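# Rest cable runway's far end on the landing board

## Task

Put the far end of the cable runway down on the landing board, in the gap between its two lugs, with the runway's tip sitting on the blue band. The landing board has to rest across both trestles along its entire width, and may stick out only slightly beyond the trestle at its blue-band end.

## Robot and tools

Setup: four i2rt Big YAM arms (arm1 to arm4), each with a five-finger right hand, share one scene frame in metres: origin on the floor, +z up. Each base_link faces along its own +x. Bases: arm1 x=-1.004 y=-0.482 z=+0.835 quat_wxyz=(+0.761, +0.006, -0.004, +0.649); arm2 x=-0.303 y=+0.514 z=+0.807 quat_wxyz=(+0.687, +0.002, +0.000, -0.727); arm3 x=+0.619 y=-0.540 z=+0.779 quat_wxyz=(+0.633, -0.002, -0.002, +0.774); arm4 x=+1.223 y=+0.504 z=+0.799 quat_wxyz=(+0.752, +0.001, +0.007, -0.659). Table tops under the arms are at z=+0.750. Reach is about 1.07 m from the joint1 axis. Loose objects may get an occasional small push from outside.

move: one action for any subset of arms. Each arm key (arm1..arm4) holds its own object; there is no shared list. Inside it: "joints" is a map of absolute targets by name: joint1_rad (-2.879 to 2.879, base yaw, positive counter-clockwise seen from above), joint2_rad (0 to 3.141, shoulder, 0 = upper arm back and level, positive raises then brings forward), joint3_rad (0 to 3.019, elbow, 0 folded, positive opens), joint4_rad (-1.692 to 1.57, hand pitch, positive tips fingers up), joint5_rad (-1.57 to 1.57, sideways, positive to arm's right), joint6_rad (-2.094 to 2.094, roll, positive clockwise from behind the hand), all in radians; and hand keys hand_little, hand_ring, hand_middle, hand_index, hand_thumb_bend, hand_thumb_turn on a -1 (closed) to +1 (open/straight) scale, for thumb_turn +1 beside the palm and -1 across in front of it. hand_force_limit (-1 to 1, maps to about 0-10 N fingertip stop force, 0-15 N for thumb motors) and hand_speed (-0.96 to 1; full speed from +0.48 up) are settings. "target" is an absolute hand pose, 7 numbers [x, y, z, qw, qx, qy, qz] in the scene frame, same form as the printed hand line; the hand goes there in a straight line from its current hand_target pose. "speed" is its top speed in m/s (0.002 to 4.3, default 0.25; turning capped at twice that in rad/s). With "target", "joints" may only contain hand_ keys, otherwise refused. "min_time_s" (0.1 to 8 s) sets the minimum duration of that arm's joint motions. "cameras" picks images: arm1_cam_wrist..arm4_cam_wrist, cam_high, cam_low, or "all"; [] for none. All motions in one call start together; hand paths in a call finish together; paths end after 10 s, calls after 15 s. A move with no action just reports full state and all images.

wait: seconds 0 to 10, commands nothing, returns state (optional cameras). zoom_image: camera plus region [x0, y0, x1, y1] in pixels of its newest image, top-left origin, max 504x504. show_instructions: shows the reference pages. finished_scene: ends the scene permanently (scene 1); the result must hold once the robots stop.

Hand geometry: the hand point sits 0.045 m ahead of the palm; its +z runs along straight fingers, +y out of the palm, +x across the palm away from the thumb. Straight fingers extend 0.06-0.07 m past the point. With joints 1, 5, 6 at 0 and hand level forward, palm faces down, thumb left. The wrist camera is on the little-finger side, angled about 30 degrees; near joint6 -1.3 the image is upright. A wrist bracket on the little-finger side can collide. Thumb across plus fingers wrap objects about 0.035-0.065 m thick; handles down to about 0.025 m; thumb tip to index pad pinches light items.

Results: "move" lists arms commanded; "as last shown" means an arm got no command (statuses "not commanded"). hand is the measured hand pose (may be off at long reach); hand_target is the pose the held joint targets give. Joint velocities in rad/s, "within noise" means still. A hand counts done within 1 cm and 2 degrees. "off_target" = resting away from target, maybe still pushing. "time_out" = a joint missed its time and keeps pushing toward the "on_its_own" target. "joint command not followed"/"pose unreachable"/"not_followed" mean the collision check withheld the arm motion (hand commands still run). hand_stopped_by gives six words for little, ring, middle, index, thumb_bend, thumb_turn: moving, target, force, stalled, fault. *_load_n are fingertip loads in N, positive pushing open; a lost grip drops to about 0. Joint torques are in N m, joints 3 and 4 wrap at ±28. MOTOR HOT appears near 85 °C; at 100 °C the arm goes limp for 30-60 s.

Gripping: a finger motor starts only when its target changes by at least 0.002; it stops at target or when load hits hand_force_limit, then locks. To squeeze more, raise hand_force_limit and send a more-closed target; to release, send a more-open one. Use hand_speed -0.94 or slower for gentle grips. Scene begins with force limit 0 and speed -0.8.

Cautions: a failed or refused move/wait cancels the rest of that reply's calls. Paths ignore obstacles and other arms, and hands overshoot, drift and lag, worse when stretched; joint-space moves can swing wide. Never pinch another robot's fingers or press robots together: that ends the scene. Arms don't stop at contact and keep pushing. Avoid drops, slams, hard pushes, objects leaving the work area or hitting the floor. Long stretched holds heat motors. Time keeps running while you think, and arms hold their last command meanwhile.

Each tool is called after ">>>" as a command line: name --argument value for each argument, lists and objects as JSON in quotes; but a table of rows of numbers goes row by row, as --pt "numbers of a row", without its own name.

Reference images:

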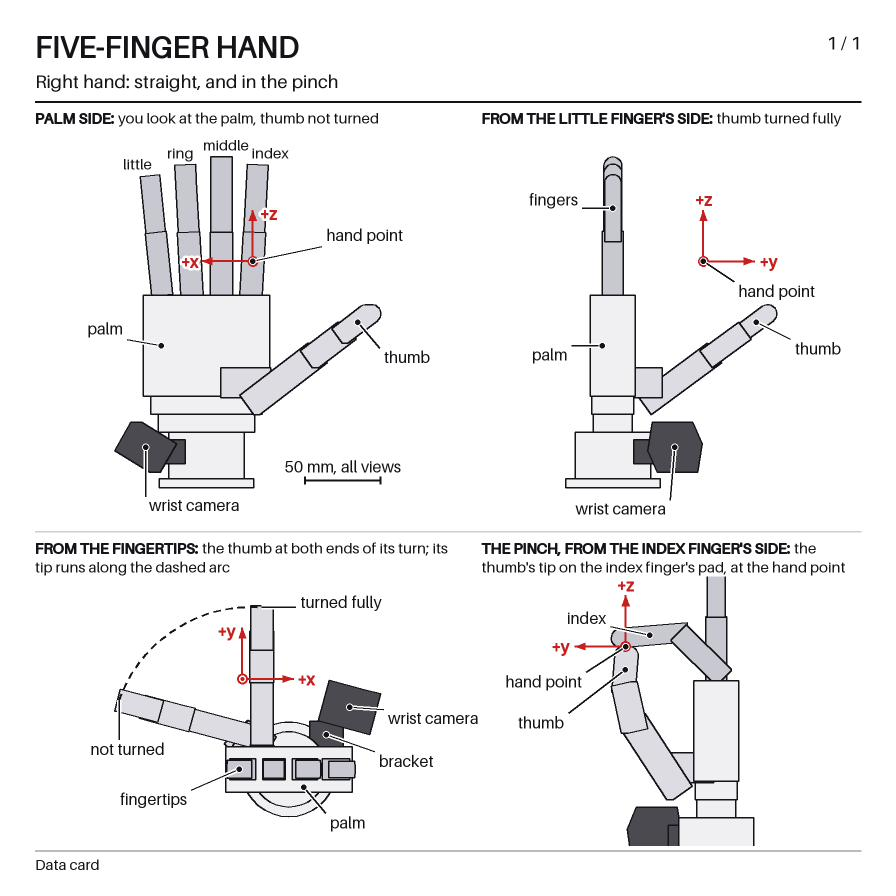

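## Session

>>> move

Scene clock: 0.00 s.
Joint torques (N m): no reading
Motor temperatures (°C): arm1=[26 25 22 21 22 22] | arm2=[28 22 26 20 24 21] | arm3=[20 27 21 21 23 27] | arm4=[28 23 25 21 22 22]
Heat: arm1: hottest joint1_rad 26 °C; arm2: hottest joint1_rad 28 °C; arm3: hottest joint2_rad 27 °C; arm4: hottest joint1_rad 28 °C.
Joint velocities: within noise
arm1.joint_positions: joint1_rad=-0.408 joint2_rad=+0.584 joint3_rad=+1.422 joint4_rad=-1.296 joint5_rad=+0.296 joint6_rad=-1.421 hand_little=+1.000 hand_ring=+1.000 hand_middle=+1.000 hand_index=+1.000 hand_thumb_turn=+1.000 hand_thumb_bend=+1.000 hand_force_limit=+0.000 hand_speed=-0.800
arm1.joint_status: not commanded
arm1.hand_stopped_by: target,target,target,target,target,target
arm1.little_load_n: 0.0
arm1.ring_load_n: 0.0
arm1.middle_load_n: 0.0
arm1.index_load_n: 0.0
arm1.thumb_bend_load_n: 0.0
arm1.thumb_turn_load_n: 0.0
arm1.hand: x=-0.8032 y=-0.3792 z=+1.3722 quat_wxyz=(-0.186, +0.796, +0.274, +0.507) (m; scene frame)
arm1.hand_target: x=-0.8041 y=-0.3808 z=+1.3836 quat_wxyz=(-0.193, +0.790, +0.269, +0.516) (m; scene frame)
arm1.hand_status: not commanded
arm2.joint_positions: joint1_rad=-0.314 joint2_rad=+0.617 joint3_rad=+1.419 joint4_rad=-1.524 joint5_rad=-0.099 joint6_rad=-0.983 hand_little=+1.000 hand_ring=+1.000 hand_middle=+1.000 hand_index=+1.000 hand_thumb_turn=+1.000 hand_thumb_bend=+1.000 hand_force_limit=+0.000 hand_speed=-0.800
arm2.joint_status: not commanded
arm2.hand_stopped_by: target,target,target,target,target,target
arm2.little_load_n: -0.5
arm2.ring_load_n: 0.0
arm2.middle_load_n: 0.0
arm2.index_load_n: 0.0
arm2.thumb_bend_load_n: 0.0
arm2.thumb_turn_load_n: 0.0
arm2.hand: x=-0.3835 y=+0.3480 z=+1.2624 quat_wxyz=(+0.221, +0.294, -0.863, +0.348) (m; scene frame)
arm2.hand_target: x=-0.3834 y=+0.3483 z=+1.2704 quat_wxyz=(+0.227, +0.293, -0.858, +0.355) (m; scene frame)
arm2.hand_status: not commanded
arm3.joint_positions: joint1_rad=+0.072 joint2_rad=+0.519 joint3_rad=+1.320 joint4_rad=-1.252 joint5_rad=+0.291 joint6_rad=-1.074 hand_little=+1.000 hand_ring=+1.000 hand_middle=+1.000 hand_index=+1.000 hand_thumb_turn=+1.000 hand_thumb_bend=+1.000 hand_force_limit=+0.000 hand_speed=-0.800
arm3.joint_status: not commanded
arm3.hand_stopped_by: target,target,target,target,target,target
arm3.little_load_n: 0.0
arm3.ring_load_n: 0.0
arm3.middle_load_n: 0.0
arm3.index_load_n: 0.0
arm3.thumb_bend_load_n: 0.0
arm3.thumb_turn_load_n: 0.0
arm3.hand: x=+0.6540 y=-0.3306 z=+1.2723 quat_wxyz=(-0.435, +0.703, +0.463, +0.321) (m; scene frame)
arm3.hand_target: x=+0.6543 y=-0.3320 z=+1.2829 quat_wxyz=(-0.445, +0.699, +0.458, +0.324) (m; scene frame)
arm3.hand_status: not commanded
arm4.joint_positions: joint1_rad=-0.116 joint2_rad=+0.641 joint3_rad=+1.456 joint4_rad=-1.454 joint5_rad=+0.268 joint6_rad=-1.399 hand_little=+1.000 hand_ring=+1.000 hand_middle=+1.000 hand_index=+1.000 hand_thumb_turn=+1.000 hand_thumb_bend=+1.000 hand_force_limit=+0.000 hand_speed=-0.800
arm4.joint_status: not commanded
arm4.hand_stopped_by: target,target,target,target,target,target
arm4.little_load_n: 0.0
arm4.ring_load_n: 0.0
arm4.middle_load_n: 0.0
arm4.index_load_n: 0.0
arm4.thumb_bend_load_n: 0.0
arm4.thumb_turn_load_n: 0.0
arm4.hand: x=+1.1265 y=+0.3025 z=+1.3072 quat_wxyz=(+0.376, +0.533, -0.712, +0.260) (m; scene frame)
arm4.hand_target: x=+1.1266 y=+0.3032 z=+1.3158 quat_wxyz=(+0.382, +0.529, -0.709, +0.269) (m; scene frame)
arm4.hand_status: not commanded
pictures: arm1_cam_wrist, arm2_cam_wrist, arm3_cam_wrist, arm4_cam_wrist, cam_high, cam_low

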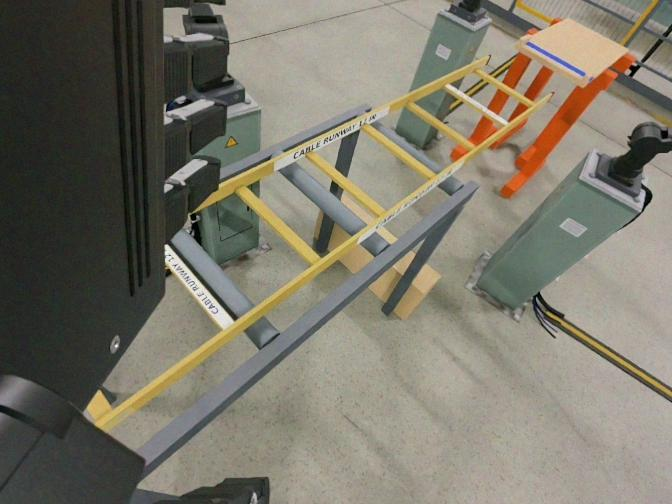

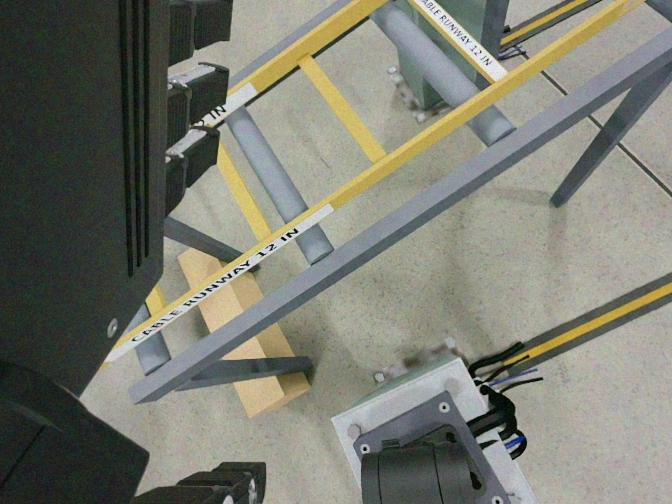

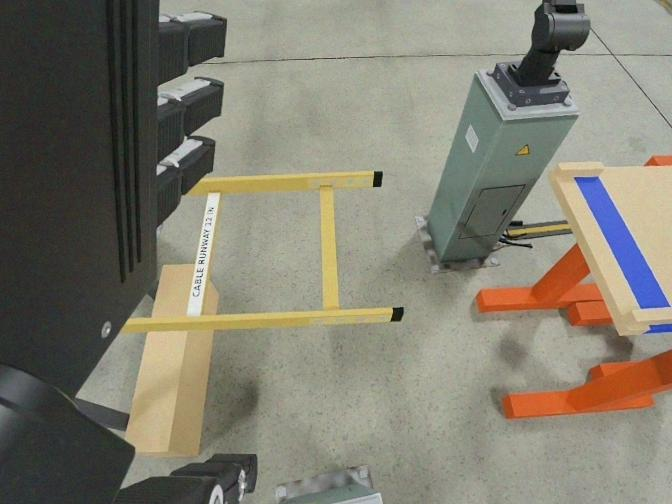

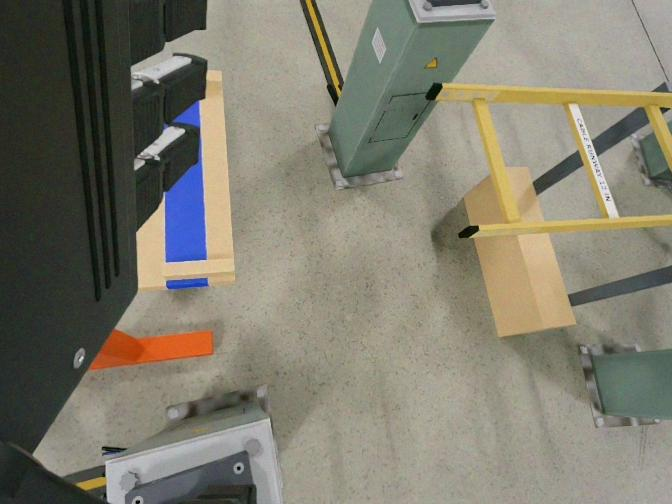

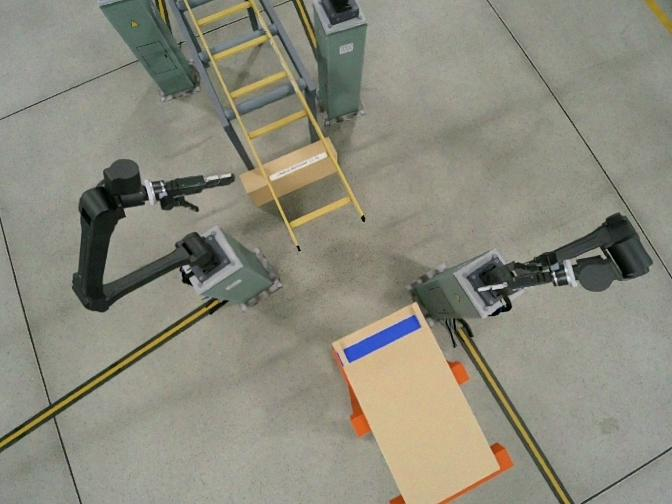

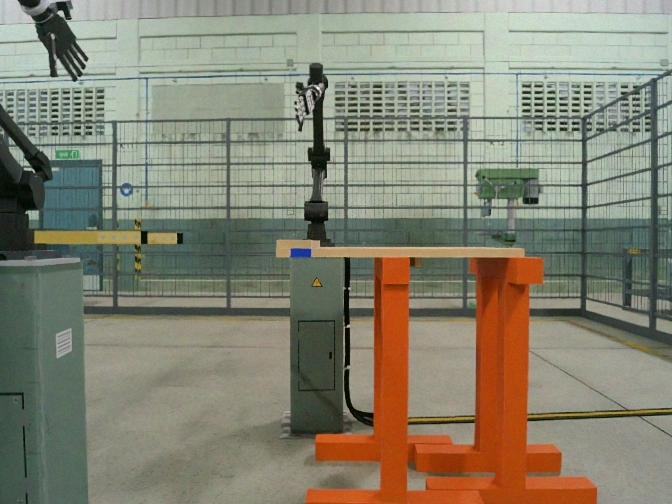

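>>> zoom_image --camera "cam_high" --region '[280, 220, 540, 504]'

>>> zoom_image --camera "cam_high" --region '[150, 0, 400, 260]'

>>> zoom_image --camera "cam_low" --region '[240, 200, 640, 504]'

>>> zoom_image --camera "cam_low" --region '[0, 160, 340, 320]'

>>> zoom_image --camera "arm1_cam_wrist" --region '[168, 0, 672, 504]'

>>> zoom_image --camera "arm3_cam_wrist" --region '[168, 80, 672, 504]'

>>> zoom_image --camera "arm4_cam_wrist" --region '[100, 0, 604, 504]'

Scaled by 1.775 from the camera's image (finer frame: 960x720).

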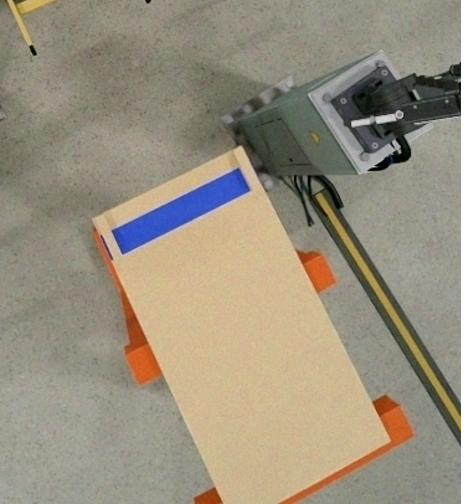

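Scaled by 1.938 from the camera's image (finer frame: 960x720).

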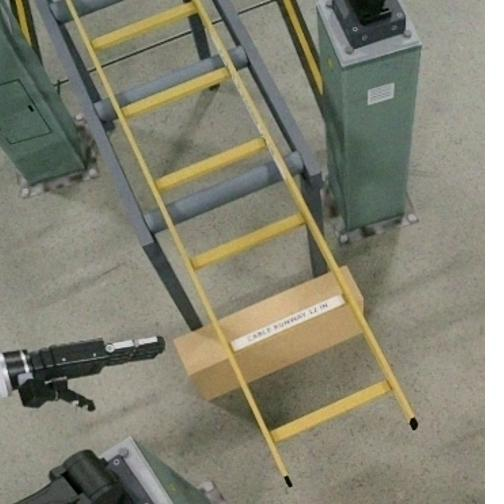

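Scaled by 1.260 from the camera's image (finer frame: 960x720).

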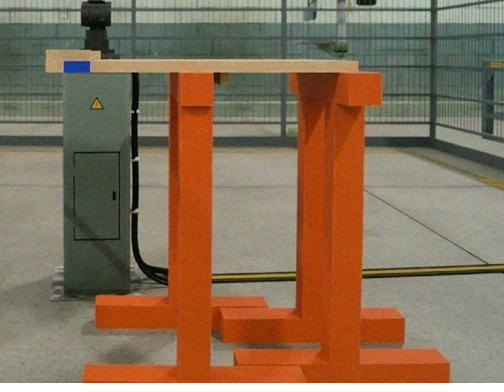

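Scaled by 1.482 from the camera's image (finer frame: 960x720).

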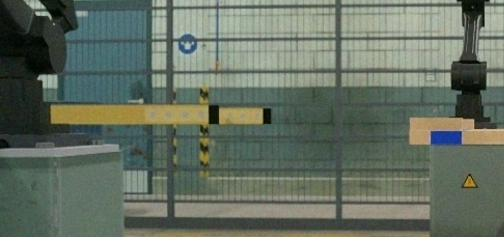

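Scaled by 1.000.

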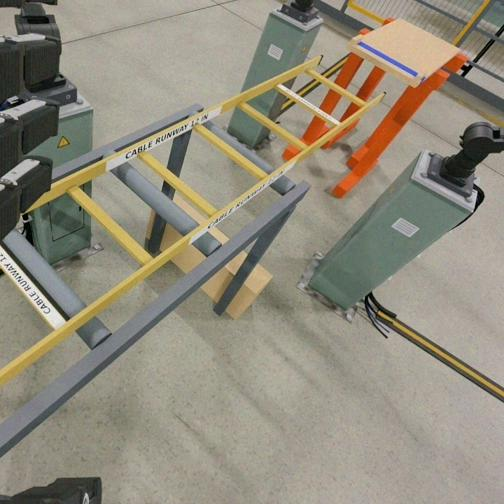

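Scaled by 1.000.

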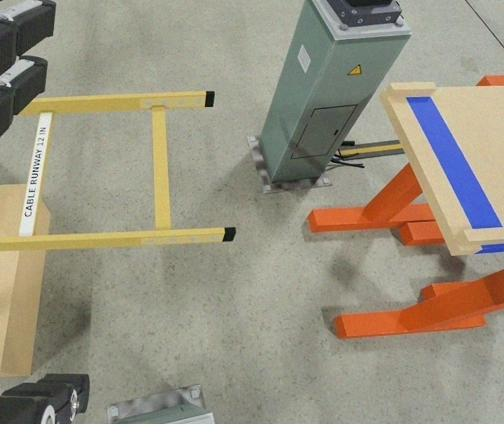

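Scaled by 1.000.

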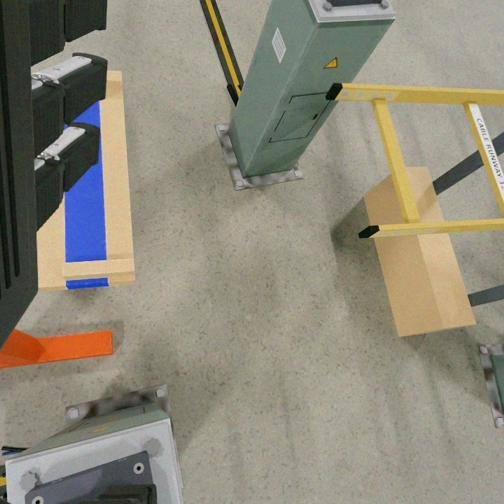

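>>> move --arm4 '{"target": [1.42, 0.05, 1.35, 0.376, 0.533, -0.712, 0.260], "speed": 0.3}' --arm3 '{"target": [0.95, -0.35, 1.2, -0.435, 0.703, 0.463, 0.321], "speed": 0.3}' --cameras '["arm3_cam_wrist", "arm4_cam_wrist", "cam_low", "cam_high"]'

Scene clock: 61.93 s.
Joint torques (N m): arm1=[0.21 3.43 8.91 1.91 0.07 -0.04] | arm2=[0.79 1.38 9.48 2.3 -0.08 -0.04] | arm3=[0.03 -4.31 7.57 1.43 -0.66 -0.18] | arm4=[1.49 -17.14 12.37 0.85 0.56 0.05]
Motor temperatures (°C): arm1=[26 25 25 22 21 22] | arm2=[28 22 30 21 24 21] | arm3=[20 26 23 21 23 26] | arm4=[28 23 30 21 22 22]
Heat: arm1: hottest joint1_rad 26 °C; arm2: hottest joint3_rad 30 °C; arm3: hottest joint2_rad 26 °C; arm4: hottest joint3_rad 30 °C.
move: arm3 off_target; arm4 off_target
Joint velocities: within noise
arm1, arm2: as last shown
arm2.little_load_n: 0.0
arm2.thumb_turn_load_n: 0.5
arm3.joint_positions: joint1_rad=-1.595 joint2_rad=+0.949 joint3_rad=+1.265 joint4_rad=-1.223 joint5_rad=-1.040 joint6_rad=-1.997 hand_little=+1.000 hand_ring=+1.000 hand_middle=+1.000 hand_index=+1.000 hand_thumb_turn=+1.000 hand_thumb_bend=+1.000 hand_force_limit=+0.000 hand_speed=-0.800
arm3.joint_status: not commanded
arm3.hand_stopped_by: target,target,target,target,target,target
arm3.little_load_n: 0.0
arm3.ring_load_n: 0.5
arm3.middle_load_n: 0.0
arm3.index_load_n: 0.0
arm3.thumb_bend_load_n: 0.0
arm3.thumb_turn_load_n: 0.0
arm3.hand: x=+0.9470 y=-0.3475 z=+1.1939 quat_wxyz=(-0.430, +0.735, +0.398, +0.342)
arm3.hand_target: x=+0.9497 y=-0.3491 z=+1.2000 quat_wxyz=(-0.425, +0.727, +0.405, +0.356)
arm3.hand_status: off_target (0.007 m and 8.6 deg from the pose sent, 0.305 m and 0.1 deg at the start; a joint's target at an end of its range on 41 of 67 steps)
arm4.joint_positions: joint1_rad=+0.586 joint2_rad=+1.632 joint3_rad=+2.279 joint4_rad=-1.637 joint5_rad=+0.782 joint6_rad=-0.830 hand_little=+1.000 hand_ring=+1.000 hand_middle=+1.000 hand_index=+1.000 hand_thumb_turn=+1.000 hand_thumb_bend=+1.000 hand_force_limit=+0.000 hand_speed=-0.800
arm4.joint_status: not commanded
arm4.hand_stopped_by: target,target,target,target,target,target
arm4.little_load_n: 0.0
arm4.ring_load_n: 0.0
arm4.middle_load_n: 0.0
arm4.index_load_n: 0.0
arm4.thumb_bend_load_n: 0.0
arm4.thumb_turn_load_n: 0.0
arm4.hand: x=+1.4217 y=+0.0419 z=+1.3293 quat_wxyz=(+0.379, +0.544, -0.710, +0.238)
arm4.hand_target: x=+1.4195 y=+0.0504 z=+1.3493 quat_wxyz=(+0.376, +0.533, -0.712, +0.260)
arm4.hand_status: off_target (0.022 m and 2.9 deg from the pose sent, 0.389 m and 0.1 deg at the start)
pictures: arm3_cam_wrist, arm4_cam_wrist, cam_high, cam_low
arm3_cam_wrist: T_world_to_cam=[[0.96048, -0.23872, -0.14312, -0.82368], [-0.27731, -0.77675, -0.56548, 0.6661], [0.02382, 0.58282, -0.81225, 1.26505]] pos_world=[0.94572, -0.41653, 1.28631]
arm4_cam_wrist: T_world_to_cam=[[-0.9519, 0.15199, 0.26605, 0.99539], [0.06299, 0.94682, -0.31554, 0.29037], [-0.29986, -0.2836, -0.91085, 1.76198]] pos_world=[1.45756, 0.07348, 1.43171]

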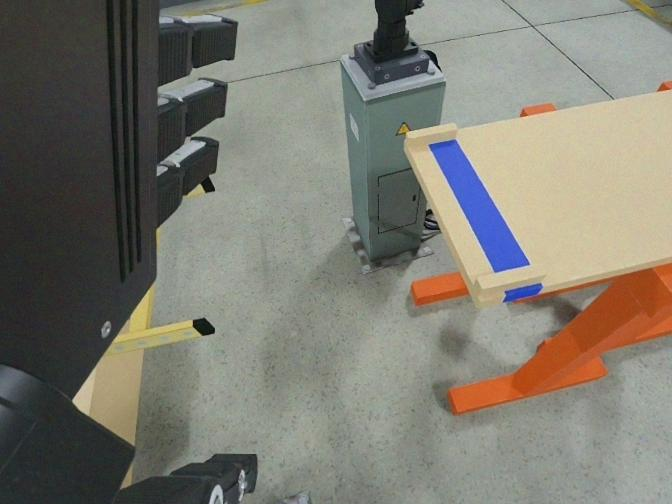

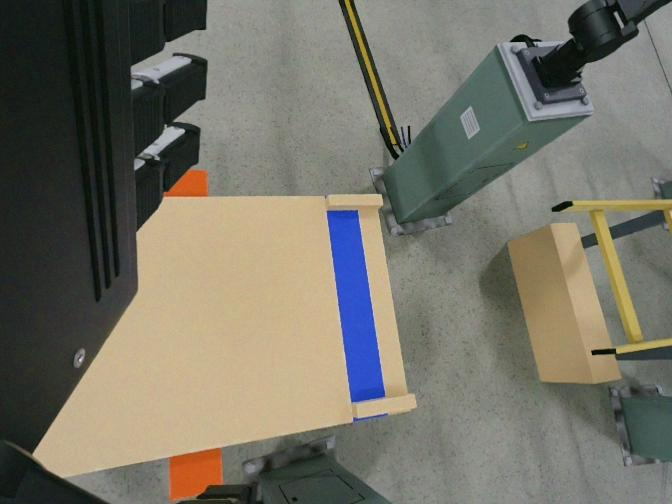

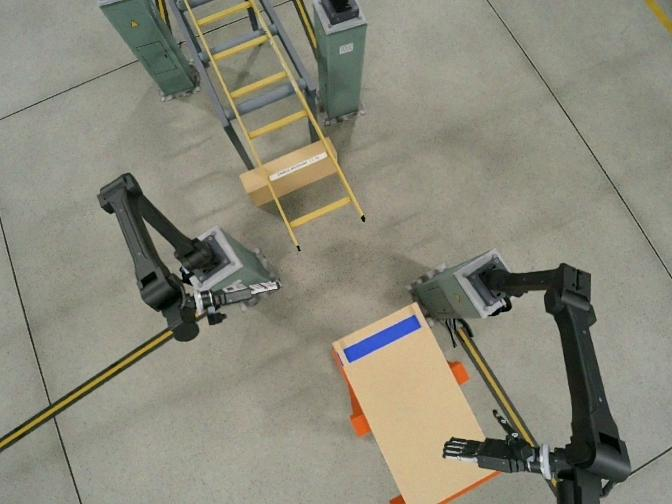

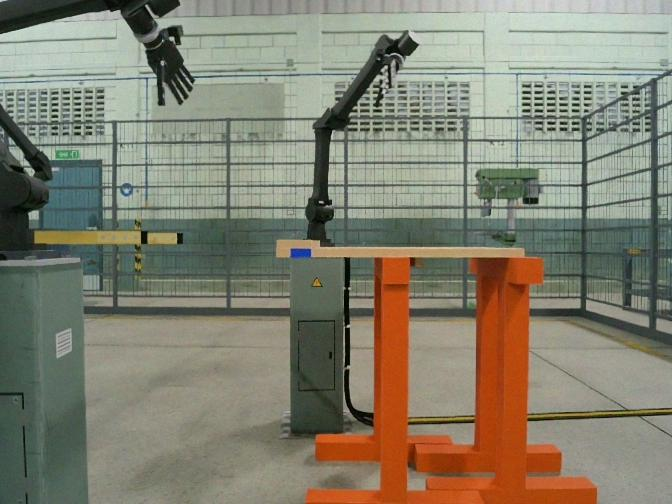

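>>> move --arm1 '{"joints": {"joint1_rad": 0.9}}' --arm2 '{"joints": {"joint1_rad": -0.9}}' --cameras '["arm1_cam_wrist", "arm2_cam_wrist", "cam_low"]'

>>> zoom_image --camera "cam_low" --region '[260, 220, 420, 300]'

>>> zoom_image --camera "cam_low" --region '[400, 220, 560, 300]'

>>> zoom_image --camera "cam_low" --region '[20, 210, 200, 270]'

Scene clock: 148.03 s.
Joint torques (N m): arm1=[1.44 2.9 8.69 2.07 0.11 -0.07] | arm2=[0.44 1.26 9.5 2.29 -0.1 -0.04] | arm3=[0.03 -4.25 7.57 1.42 -0.66 -0.17] | arm4=[0.67 -16.5 12.34 1.22 0.56 0.05]
Motor temperatures (°C): arm1=[25 24 26 21 21 22] | arm2=[27 22 32 20 23 21] | arm3=[20 26 25 21 24 26] | arm4=[28 25 35 21 22 22]
Heat: arm1: hottest joint3_rad 26 °C; arm2: hottest joint3_rad 32 °C; arm3: hottest joint2_rad 26 °C; arm4: hottest joint3_rad 35 °C.
move: arm1 done; arm2 done
Joint velocities: within noise
arm1.joint_positions: joint1_rad=+0.896 joint2_rad=+0.584 joint3_rad=+1.422 joint4_rad=-1.296 joint5_rad=+0.295 joint6_rad=-1.421 hand_little=+1.000 hand_ring=+1.000 hand_middle=+1.000 hand_index=+1.000 hand_thumb_turn=+1.000 hand_thumb_bend=+1.000 hand_force_limit=+0.000 hand_speed=-0.800
arm1.joint_status: all done
arm1.hand_stopped_by: target,target,target,target,target,target
arm1.little_load_n: 0.0
arm1.ring_load_n: 0.0
arm1.middle_load_n: 0.0
arm1.index_load_n: 0.0
arm1.thumb_bend_load_n: 0.0
arm1.thumb_turn_load_n: 0.0
arm1.hand: x=-1.0570 y=-0.2676 z=+1.3742 quat_wxyz=(-0.454, +0.462, +0.702, +0.297)
arm1.hand_target: x=-1.0565 y=-0.2691 z=+1.3857 quat_wxyz=(-0.466, +0.459, +0.695, +0.299)
arm1.hand_status: not commanded
arm2.joint_positions: joint1_rad=-0.895 joint2_rad=+0.617 joint3_rad=+1.419 joint4_rad=-1.524 joint5_rad=-0.098 joint6_rad=-0.983 hand_little=+1.000 hand_ring=+1.000 hand_middle=+1.000 hand_index=+1.000 hand_thumb_turn=+1.000 hand_thumb_bend=+1.000 hand_force_limit=+0.000 hand_speed=-0.800
arm2.joint_status: all done
arm2.hand_stopped_by: target,target,target,target,target,target
arm2.little_load_n: 0.0
arm2.ring_load_n: 0.0
arm2.middle_load_n: 0.0
arm2.index_load_n: 0.0
arm2.thumb_bend_load_n: 0.0
arm2.thumb_turn_load_n: 0.0
arm2.hand: x=-0.4608 y=+0.4185 z=+1.2624 quat_wxyz=(+0.312, +0.035, -0.911, +0.269)
arm2.hand_target: x=-0.4609 y=+0.4192 z=+1.2704 quat_wxyz=(+0.320, +0.033, -0.906, +0.273)
arm2.hand_status: not commanded
arm3, arm4: as last shown
arm3.ring_load_n: 0.0
arm3.thumb_bend_load_n: -0.5
arm4.joint_positions: joint1_rad=+0.586 joint2_rad=+1.632 joint3_rad=+2.279 joint4_rad=-1.637 joint5_rad=+0.782 joint6_rad=-0.829 hand_little=+1.000 hand_ring=+1.000 hand_middle=+1.000 hand_index=+1.000 hand_thumb_turn=+1.000 hand_thumb_bend=+1.000 hand_force_limit=+0.000 hand_speed=-0.800
arm1_cam_wrist: T_world_to_cam=[[0.85868, 0.47417, 0.19449, 0.76986], [0.49221, -0.65725, -0.57075, 1.12823], [-0.1428, 0.58582, -0.79776, 1.21666]] pos_world=[-1.04265, -0.33627, 1.4648]
arm2_cam_wrist: T_world_to_cam=[[-0.43741, 0.84192, -0.31597, -0.14981], [0.89622, 0.37927, -0.2301, 0.54044], [-0.07389, -0.38383, -0.92044, 1.4019]] pos_world=[-0.44629, 0.45925, 1.36739]

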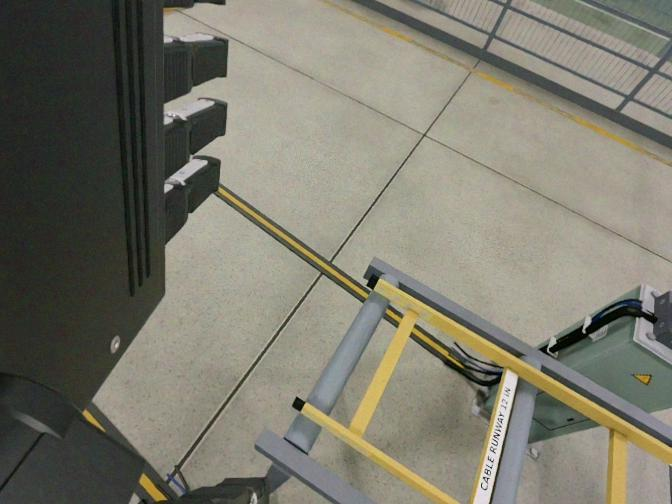

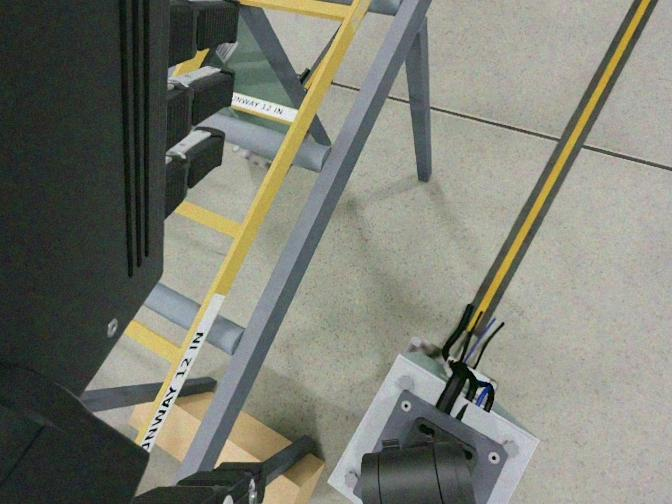

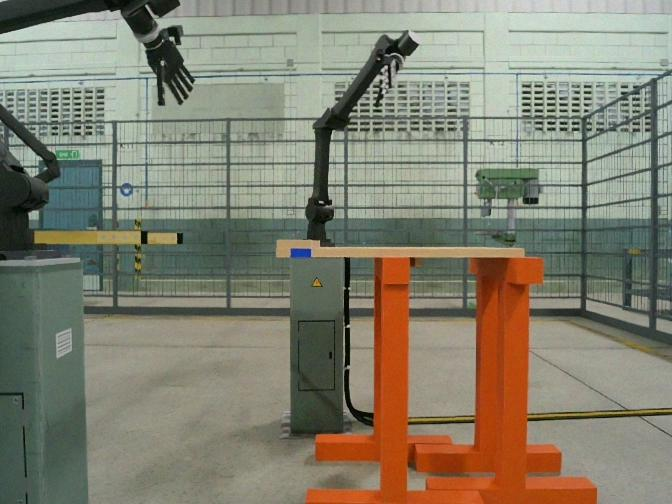

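Scaled by 3.150 from the camera's image (finer frame: 960x720).

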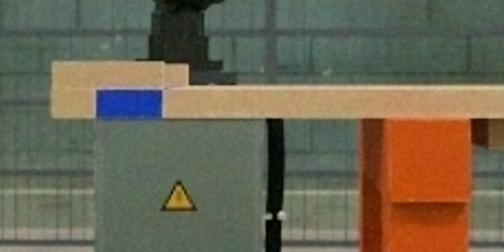

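Scaled by 3.150 from the camera's image (finer frame: 960x720).

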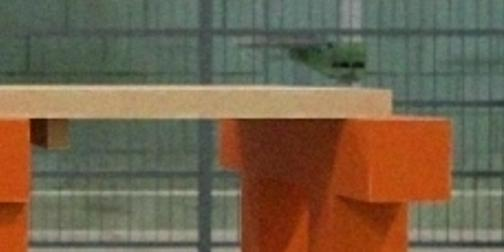

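Scaled by 2.800 from the camera's image (finer frame: 960x720).

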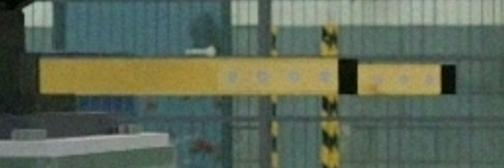

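>>> zoom_image --camera "cam_low" --region '[395, 240, 435, 275]'

>>> zoom_image --camera "arm1_cam_wrist" --region '[220, 240, 672, 504]'

Scaled by 12.600 from the camera's image (finer frame: 960x720).

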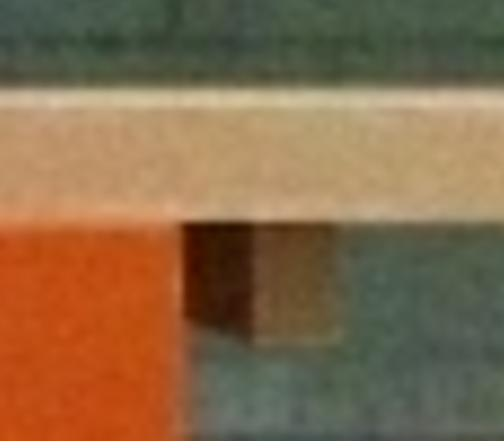

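Scaled by 1.115 from the camera's image (finer frame: 960x720).

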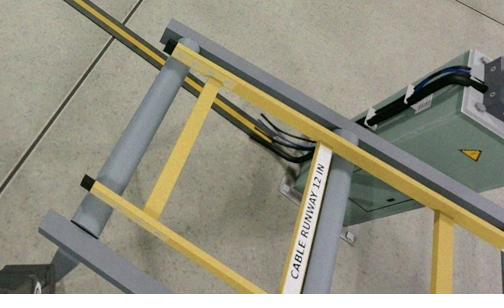

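>>> move --arm3 '{"target": [1.12, -0.5, 1.0, 0.6708, -0.2236, 0.6708, 0.2236], "speed": 0.4}' --cameras '["arm3_cam_wrist"]'

>>> move --arm3 '{"target": [1.16, -0.52, 0.72, 0.6708, -0.2236, 0.6708, 0.2236], "speed": 0.3}' --cameras '["arm3_cam_wrist", "cam_low"]'

Scene clock: 212.30 s.
Joint torques (N m): arm1=[0.56 3.08 9.07 1.7 0.13 -0.11] | arm2=[0.44 1.32 9.5 2.29 -0.1 -0.04] | arm3=[0.09 -17.38 6.19 -0.02 -0.88 0.08] | arm4=[1.55 -16.73 12.11 1.22 0.53 0.07]
Motor temperatures (°C): arm1=[25 24 26 21 21 22] | arm2=[27 22 32 20 23 20] | arm3=[20 27 26 21 24 25] | arm4=[28 25 35 20 22 22]
Heat: arm1: hottest joint3_rad 26 °C; arm2: hottest joint3_rad 32 °C; arm3: hottest joint2_rad 27 °C; arm4: hottest joint3_rad 35 °C.
move: arm3 moving
Joint velocities: within noise
arm1, arm2, arm4: as last shown
arm3.joint_positions: joint1_rad=-2.078 joint2_rad=+1.940 joint3_rad=+1.351 joint4_rad=-1.214 joint5_rad=-1.561 joint6_rad=-0.177 hand_little=+1.000 hand_ring=+1.000 hand_middle=+1.000 hand_index=+1.000 hand_thumb_turn=+1.000 hand_thumb_bend=+1.000 hand_force_limit=+0.000 hand_speed=-0.800
arm3.joint_status: not commanded
arm3.hand_stopped_by: target,target,target,target,target,target
arm3.little_load_n: 0.0
arm3.ring_load_n: 0.0
arm3.middle_load_n: 0.0
arm3.index_load_n: 0.0
arm3.thumb_bend_load_n: 0.0
arm3.thumb_turn_load_n: 0.0
arm3.hand: x=+1.1181 y=-0.4964 z=+0.9893 quat_wxyz=(-0.558, +0.405, -0.583, -0.430)
arm3.hand_target: x=+1.1196 y=-0.5007 z=+1.0000 quat_wxyz=(-0.566, +0.410, -0.578, -0.421)
arm3.hand_status: moving (0.011 m and 35.7 deg from the pose sent, 0.301 m and 167.5 deg at the start; pose on its path clipped on 197 of 266 steps; a joint's target at an end of its range on 220 of 266 steps)
arm3_cam_wrist: T_world_to_cam=[[-0.93783, 0.28888, -0.1924, 1.38025], [-0.3091, -0.44297, 0.84157, -0.70847], [0.15788, 0.84872, 0.50473, -0.13917]] pos_world=[1.09743, -0.59444, 0.93203]

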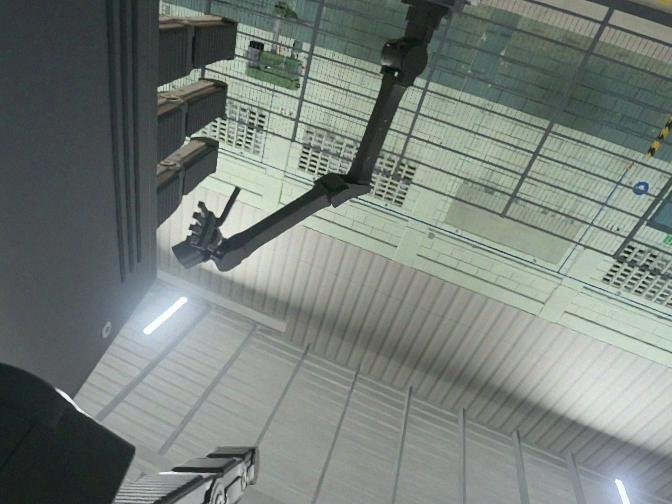

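Scene clock: 214.97 s.
Joint torques (N m): arm1=[0.62 3.43 8.9 1.96 0.16 -0.03] | arm2=[0.44 1.26 9.5 2.29 -0.11 -0.04] | arm3=[-0.03 -19.78 5.11 -0.06 -0.79 0.08] | arm4=[0.73 -15.97 12.34 1.06 0.54 0.06]
Motor temperatures (°C): arm1=[25 24 26 21 21 22] | arm2=[27 22 32 20 23 20] | arm3=[20 27 26 21 24 25] | arm4=[28 25 35 20 22 22]
Heat: arm1: hottest joint3_rad 26 °C; arm2: hottest joint3_rad 32 °C; arm3: hottest joint2_rad 27 °C; arm4: hottest joint3_rad 35 °C.
move: arm3 off_target
Joint velocities: within noise
arm1, arm2, arm4: as last shown
arm3.joint_positions: joint1_rad=-2.091 joint2_rad=+2.529 joint3_rad=+1.503 joint4_rad=-0.801 joint5_rad=-1.563 joint6_rad=-0.179 hand_little=+1.000 hand_ring=+1.000 hand_middle=+1.000 hand_index=+1.000 hand_thumb_turn=+1.000 hand_thumb_bend=+1.000 hand_force_limit=+0.000 hand_speed=-0.800
arm3.joint_status: not commanded
arm3.hand_stopped_by: target,target,target,target,target,target
arm3.little_load_n: 0.0
arm3.ring_load_n: 0.0
arm3.middle_load_n: 0.0
arm3.index_load_n: 0.0
arm3.thumb_bend_load_n: 0.0
arm3.thumb_turn_load_n: -0.5
arm3.hand: x=+1.1468 y=-0.5119 z=+0.7103 quat_wxyz=(-0.557, +0.394, -0.589, -0.433)
arm3.hand_target: x=+1.1592 y=-0.5206 z=+0.7204 quat_wxyz=(-0.567, +0.403, -0.583, -0.420)
arm3.hand_status: off_target (0.018 m and 35.0 deg from the pose sent, 0.274 m and 35.7 deg at the start; pose on its path clipped on 61 of 80 steps; a joint's target at an end of its range on 80 of 80 steps)
arm3_cam_wrist: T_world_to_cam=[[-0.93747, 0.30338, -0.17061, 1.34961], [-0.29796, -0.44616, 0.84389, -0.48774], [0.1799, 0.84196, 0.50866, -0.02141]] pos_world=[1.12374, -0.60903, 0.65275]

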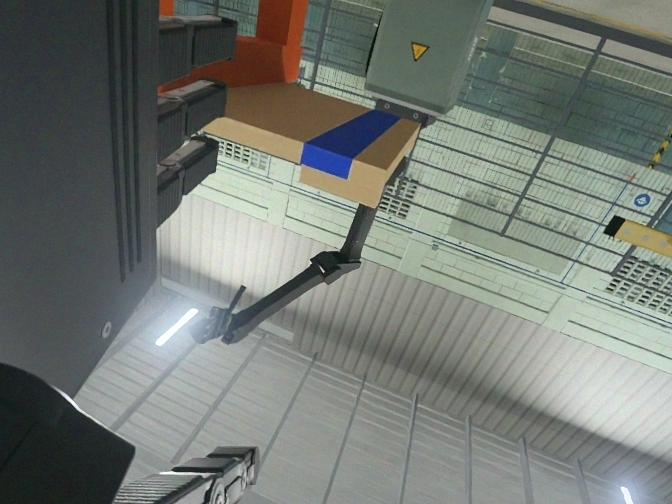

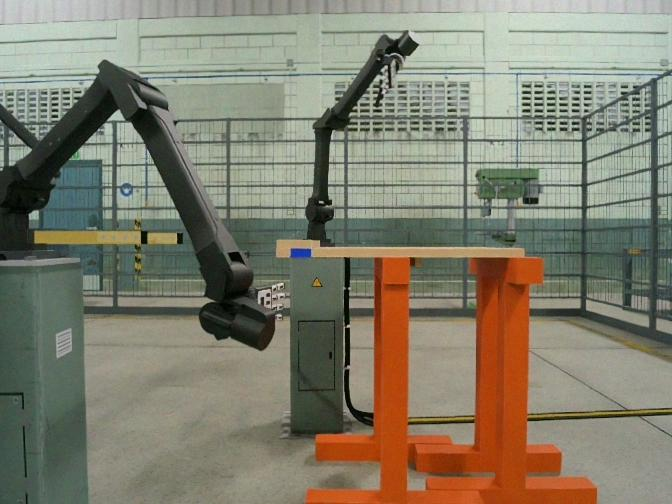

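>>> move --arm3 '{"joints": {"joint1_rad": -2.25, "joint6_rad": 1.0}}' --cameras '["arm3_cam_wrist"]'

Scene clock: 231.70 s.
Joint torques (N m): arm1=[0.85 3.49 8.9 1.99 0.12 -0.06] | arm2=[0.44 1.32 9.5 2.3 -0.11 -0.04] | arm3=[0.85 -19.84 5.12 -0.06 -0.79 0.06] | arm4=[1.32 -16.85 12.36 1.11 0.58 0.04]
Motor temperatures (°C): arm1=[25 24 27 21 21 22] | arm2=[27 22 32 20 23 20] | arm3=[20 28 25 21 24 25] | arm4=[28 25 36 20 22 22]
Heat: arm1: hottest joint3_rad 27 °C; arm2: hottest joint3_rad 32 °C; arm3: hottest joint2_rad 28 °C; arm4: hottest joint3_rad 36 °C.
move: arm3 done
Joint velocities: within noise
arm1, arm2, arm4: as last shown
arm3.joint_positions: joint1_rad=-2.252 joint2_rad=+2.529 joint3_rad=+1.503 joint4_rad=-0.799 joint5_rad=-1.563 joint6_rad=+0.989 hand_little=+1.000 hand_ring=+1.000 hand_middle=+1.000 hand_index=+1.000 hand_thumb_turn=+1.000 hand_thumb_bend=+1.000 hand_force_limit=+0.000 hand_speed=-0.800
arm3.joint_status: all done
arm3.hand_stopped_by: target,target,target,target,target,target
arm3.little_load_n: 0.0
arm3.ring_load_n: 0.0
arm3.middle_load_n: 0.0
arm3.index_load_n: 0.0
arm3.thumb_bend_load_n: 0.0
arm3.thumb_turn_load_n: 0.0
arm3.hand: x=+1.2045 y=-0.6275 z=+0.7421 quat_wxyz=(-0.279, -0.052, -0.707, -0.648)
arm3.hand_target: x=+1.2147 y=-0.6321 z=+0.7549 quat_wxyz=(-0.291, -0.038, -0.707, -0.643)
arm3.hand_status: not commanded
arm4.middle_load_n: -0.5
arm3_cam_wrist: T_world_to_cam=[[-0.48355, 0.24938, 0.83904, 0.11428], [0.39651, -0.79216, 0.46396, -1.32064], [0.78036, 0.55704, 0.28417, -0.68603]] pos_world=[1.11426, -0.69251, 0.71179]

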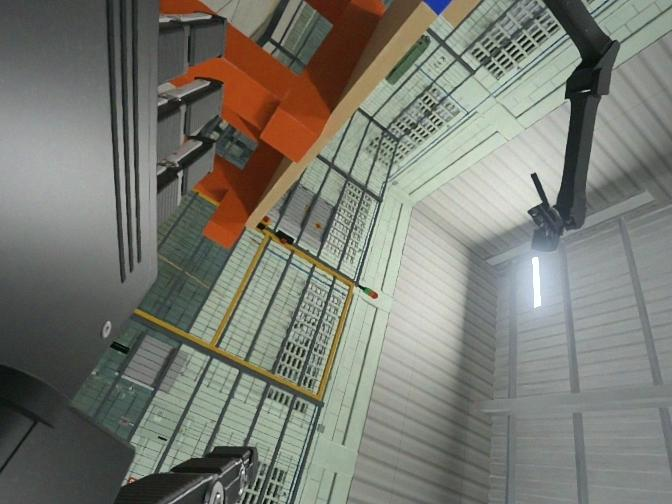

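>>> move --arm3 '{"joints": {"joint2_rad": 0.9, "joint3_rad": 1.5, "joint4_rad": -1.5, "joint5_rad": 0, "joint6_rad": 0.6, "hand_little": -1, "hand_ring": -1, "hand_middle": -1, "hand_index": -1, "hand_speed": 0.0}}' --arm4 '{"joints": {"joint1_rad": -0.4, "joint2_rad": 0.8, "joint3_rad": 1.5, "joint4_rad": -1.6, "joint5_rad": 0, "joint6_rad": -1.9, "hand_little": -1, "hand_ring": -1, "hand_middle": -1, "hand_index": -1, "hand_speed": 0.0}}'

>>> move --arm3 '{"joints": {"joint1_rad": -1.16}}' --cameras '["cam_high", "cam_low"]'

Scene clock: 285.07 s.
Joint torques (N m): arm1=[1.26 3.14 8.84 1.91 0.14 -0.09] | arm2=[0.44 1.26 9.52 2.3 -0.11 -0.04] | arm3=[0.79 -1.61 6.98 0.4 0.13 -0.13] | arm4=[-0.15 -1.14 8.31 2.3 -0.03 -0.1]
Motor temperatures (°C): arm1=[25 24 27 21 21 22] | arm2=[27 22 32 20 23 20] | arm3=[20 30 25 20 24 25] | arm4=[27 25 36 20 22 22]
Heat: arm1: hottest joint3_rad 27 °C; arm2: hottest joint3_rad 32 °C; arm3: hottest joint2_rad 30 °C; arm4: hottest joint3_rad 36 °C.
move: arm3 done; arm4 done
Joint velocities: within noise
arm1, arm2: as last shown
arm3.joint_positions: joint1_rad=-2.252 joint2_rad=+0.895 joint3_rad=+1.499 joint4_rad=-1.489 joint5_rad=-0.004 joint6_rad=+0.610 hand_little=-1.000 hand_ring=-1.000 hand_middle=-1.000 hand_index=-1.000 hand_thumb_turn=+1.000 hand_thumb_bend=+1.000 hand_force_limit=+0.000 hand_speed=+0.000
arm3.joint_status: all done
arm3.hand_stopped_by: target,target,target,target,target,target
arm3.little_load_n: 0.0
arm3.ring_load_n: 0.0
arm3.middle_load_n: 0.0
arm3.index_load_n: 0.5
arm3.thumb_bend_load_n: 0.0
arm3.thumb_turn_load_n: 0.0
arm3.hand: x=+0.9078 y=-0.6257 z=+1.2383 quat_wxyz=(-0.256, +0.223, -0.914, +0.221)
arm3.hand_target: x=+0.9062 y=-0.6254 z=+1.2355 quat_wxyz=(-0.249, +0.229, -0.915, +0.219)
arm3.hand_status: not commanded
arm4.joint_positions: joint1_rad=-0.390 joint2_rad=+0.804 joint3_rad=+1.504 joint4_rad=-1.606 joint5_rad=+0.003 joint6_rad=-1.890 hand_little=-1.000 hand_ring=-1.000 hand_middle=-1.000 hand_index=-1.000 hand_thumb_turn=+1.000 hand_thumb_bend=+1.000 hand_force_limit=+0.000 hand_speed=+0.000
arm4.joint_status: all done
arm4.hand_stopped_by: target,target,target,target,target,target
arm4.little_load_n: 0.0
arm4.ring_load_n: 0.0
arm4.middle_load_n: 0.0
arm4.index_load_n: 0.0
arm4.thumb_bend_load_n: 0.0
arm4.thumb_turn_load_n: 0.0
arm4.hand: x=+1.0957 y=+0.2678 z=+1.2772 quat_wxyz=(+0.287, +0.690, -0.648, +0.148)
arm4.hand_target: x=+1.0937 y=+0.2684 z=+1.2772 quat_wxyz=(+0.290, +0.690, -0.647, +0.147)
arm4.hand_status: not commanded
pictures: none

Scene clock: 286.60 s.
Joint torques (N m): arm1=[0.97 3.49 8.87 1.88 0.17 -0.06] | arm2=[0.44 1.26 9.5 2.29 -0.1 -0.04] | arm3=[0.97 -1.96 6.99 0.4 0.08 -0.12] | arm4=[-0.56 -1.03 7.83 2.25 -0.05 -0.14]
Motor temperatures (°C): arm1=[25 24 27 21 21 22] | arm2=[27 22 32 20 23 20] | arm3=[20 30 25 20 24 25] | arm4=[27 25 35 20 22 22]
Heat: arm1: hottest joint3_rad 27 °C; arm2: hottest joint3_rad 32 °C; arm3: hottest joint2_rad 30 °C; arm4: hottest joint3_rad 35 °C.
move: arm3 done
Joint velocities: within noise
arm1, arm2, arm4: as last shown
arm2.thumb_turn_load_n: -0.5
arm3.joint_positions: joint1_rad=-1.164 joint2_rad=+0.899 joint3_rad=+1.499 joint4_rad=-1.489 joint5_rad=-0.002 joint6_rad=+0.610 hand_little=-1.000 hand_ring=-1.000 hand_middle=-1.000 hand_index=-1.000 hand_thumb_turn=+1.000 hand_thumb_bend=+1.000 hand_force_limit=+0.000 hand_speed=+0.000
arm3.joint_status: all done
arm3.hand_stopped_by: target,target,target,target,target,target
arm3.little_load_n: 0.0
arm3.ring_load_n: 0.0
arm3.middle_load_n: 0.0
arm3.index_load_n: 0.0
arm3.thumb_bend_load_n: 0.0
arm3.thumb_turn_load_n: 0.0
arm3.hand: x=+0.8281 y=-0.3214 z=+1.2369 quat_wxyz=(-0.331, +0.665, -0.667, +0.060)
arm3.hand_target: x=+0.8254 y=-0.3226 z=+1.2352 quat_wxyz=(-0.326, +0.671, -0.664, +0.061)
arm3.hand_status: not commanded

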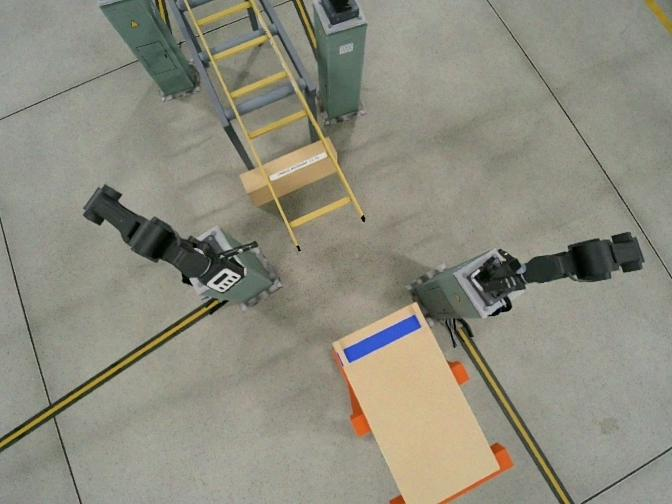

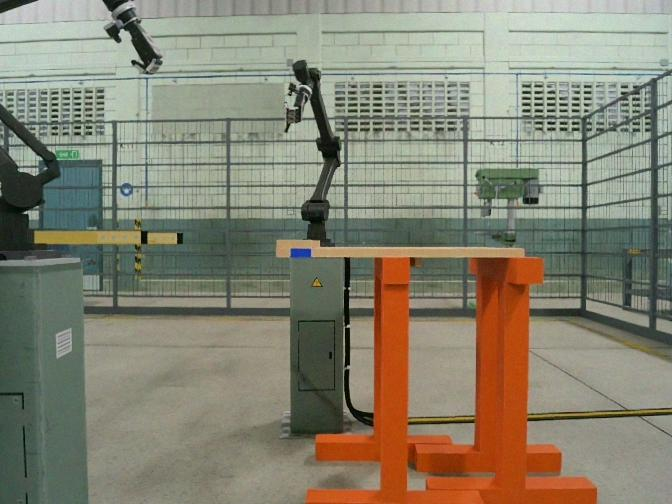

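>>> move --arm3 '{"target": [1.02, -0.14, 0.98, 0, 0.7071, -0.7071, 0], "speed": 0.25}' --arm4 '{"target": [1.02, 0.15, 0.98, 0, 0.7071, -0.7071, 0], "speed": 0.25}' --cameras '["cam_high", "cam_low", "arm3_cam_wrist", "arm4_cam_wrist"]'

Scene clock: 296.70 s.
Joint torques (N m): arm1=[1.03 2.9 9.07 1.99 0.1 -0.07] | arm2=[0.44 1.26 9.51 2.29 -0.1 -0.04] | arm3=[1.26 -18.55 10.77 -0.9 -0.14 0.05] | arm4=[-1.38 -13.74 9.72 1.09 0.22 -0.12]
Motor temperatures (°C): arm1=[25 24 27 21 21 22] | arm2=[27 22 32 20 23 20] | arm3=[20 29 25 20 24 25] | arm4=[27 25 34 20 22 22]
Heat: arm1: hottest joint3_rad 27 °C; arm2: hottest joint3_rad 32 °C; arm3: hottest joint2_rad 29 °C; arm4: hottest joint3_rad 34 °C.
move: arm3 off_target; arm4 off_target
Joint velocities: within noise
arm1, arm2: as last shown
arm2.ring_load_n: -0.5
arm2.thumb_turn_load_n: 0.0
arm3.joint_positions: joint1_rad=-1.106 joint2_rad=+1.920 joint3_rad=+1.849 joint4_rad=-1.563 joint5_rad=+0.000 joint6_rad=+0.663 hand_little=-1.000 hand_ring=-1.000 hand_middle=-1.000 hand_index=-1.000 hand_thumb_turn=+1.000 hand_thumb_bend=+1.000 hand_force_limit=+0.000 hand_speed=+0.000
arm3.joint_status: not commanded
arm3.hand_stopped_by: target,target,target,target,target,target
arm3.little_load_n: 0.0
arm3.ring_load_n: 0.0
arm3.middle_load_n: 0.0
arm3.index_load_n: 0.0
arm3.thumb_bend_load_n: -0.5
arm3.thumb_turn_load_n: 0.0
arm3.hand: x=+1.0141 y=-0.1530 z=+0.9518 quat_wxyz=(+0.029, +0.707, -0.707, -0.002)
arm3.hand_target: x=+1.0188 y=-0.1409 z=+0.9799 quat_wxyz=(+0.000, +0.707, -0.707, +0.000)
arm3.hand_status: off_target (0.032 m and 3.3 deg from the pose sent, 0.368 m and 39.3 deg at the start)
arm4.joint_positions: joint1_rad=-0.484 joint2_rad=+1.430 joint3_rad=+1.240 joint4_rad=-1.409 joint5_rad=-0.014 joint6_rad=-1.926 hand_little=-1.000 hand_ring=-1.000 hand_middle=-1.000 hand_index=-1.000 hand_thumb_turn=+1.000 hand_thumb_bend=+1.000 hand_force_limit=+0.000 hand_speed=+0.000
arm4.joint_status: not commanded
arm4.hand_stopped_by: target,target,target,target,target,target
arm4.little_load_n: 0.0
arm4.ring_load_n: 0.0
arm4.middle_load_n: 0.0
arm4.index_load_n: 0.0
arm4.thumb_bend_load_n: 0.0
arm4.thumb_turn_load_n: 0.0
arm4.hand: x=+1.0273 y=+0.1538 z=+0.9712 quat_wxyz=(-0.017, +0.708, -0.706, -0.006)
arm4.hand_target: x=+1.0201 y=+0.1503 z=+0.9800 quat_wxyz=(+0.000, +0.707, -0.707, +0.000)
arm4.hand_status: off_target (0.012 m and 2.0 deg from the pose sent, 0.329 m and 37.8 deg at the start)
pictures: arm3_cam_wrist, arm4_cam_wrist, cam_high, cam_low
arm3_cam_wrist: T_world_to_cam=[[-0.96897, -0.24032, 0.05776, 0.88888], [-0.18064, 0.84807, 0.49814, -0.16287], [-0.1687, 0.47225, -0.86517, 1.1821]] pos_world=[1.0313, -0.20651, 1.0525]
arm4_cam_wrist: T_world_to_cam=[[-0.97087, -0.23916, -0.01494, 1.05073], [-0.20593, 0.80086, 0.56233, -0.45755], [-0.12252, 0.54902, -0.82678, 0.95738]] pos_world=[1.04319, 0.0921, 1.06453]

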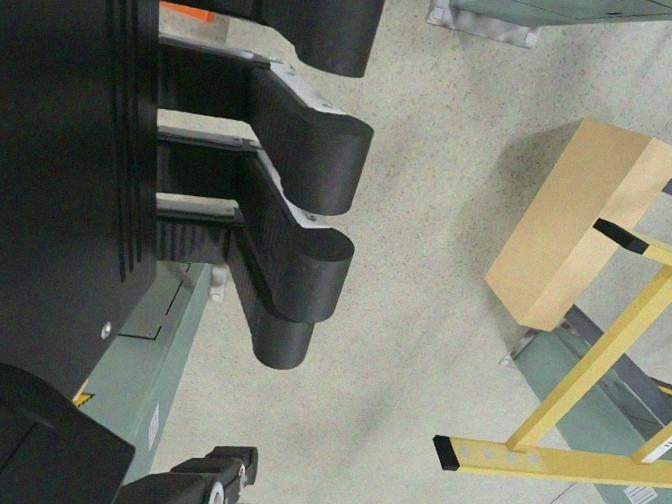

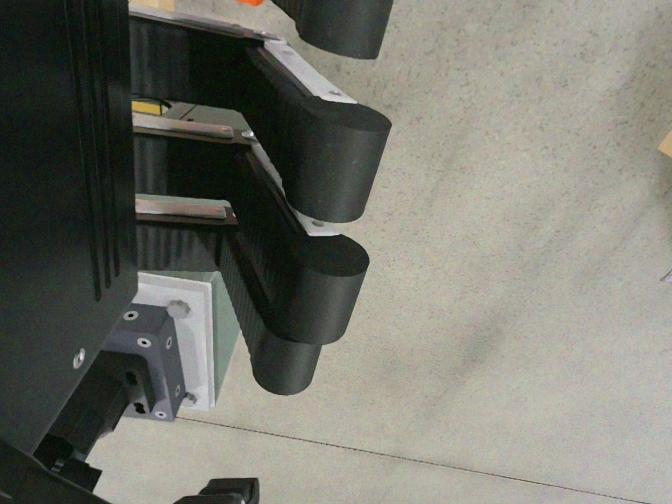

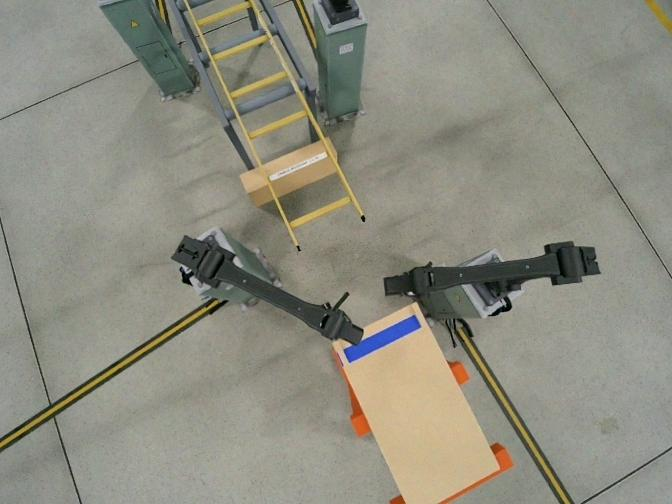

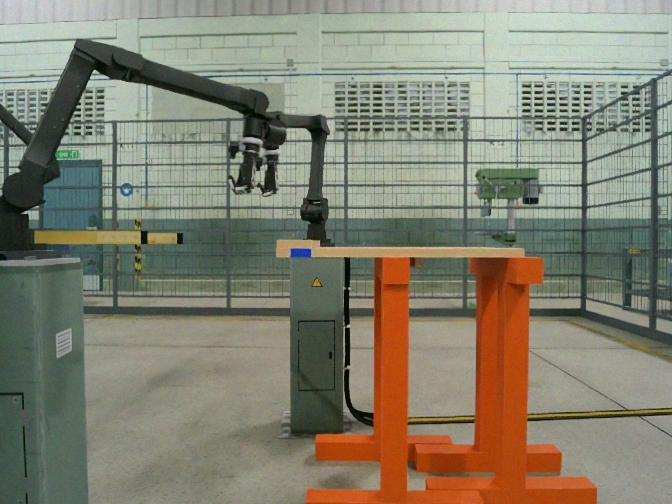

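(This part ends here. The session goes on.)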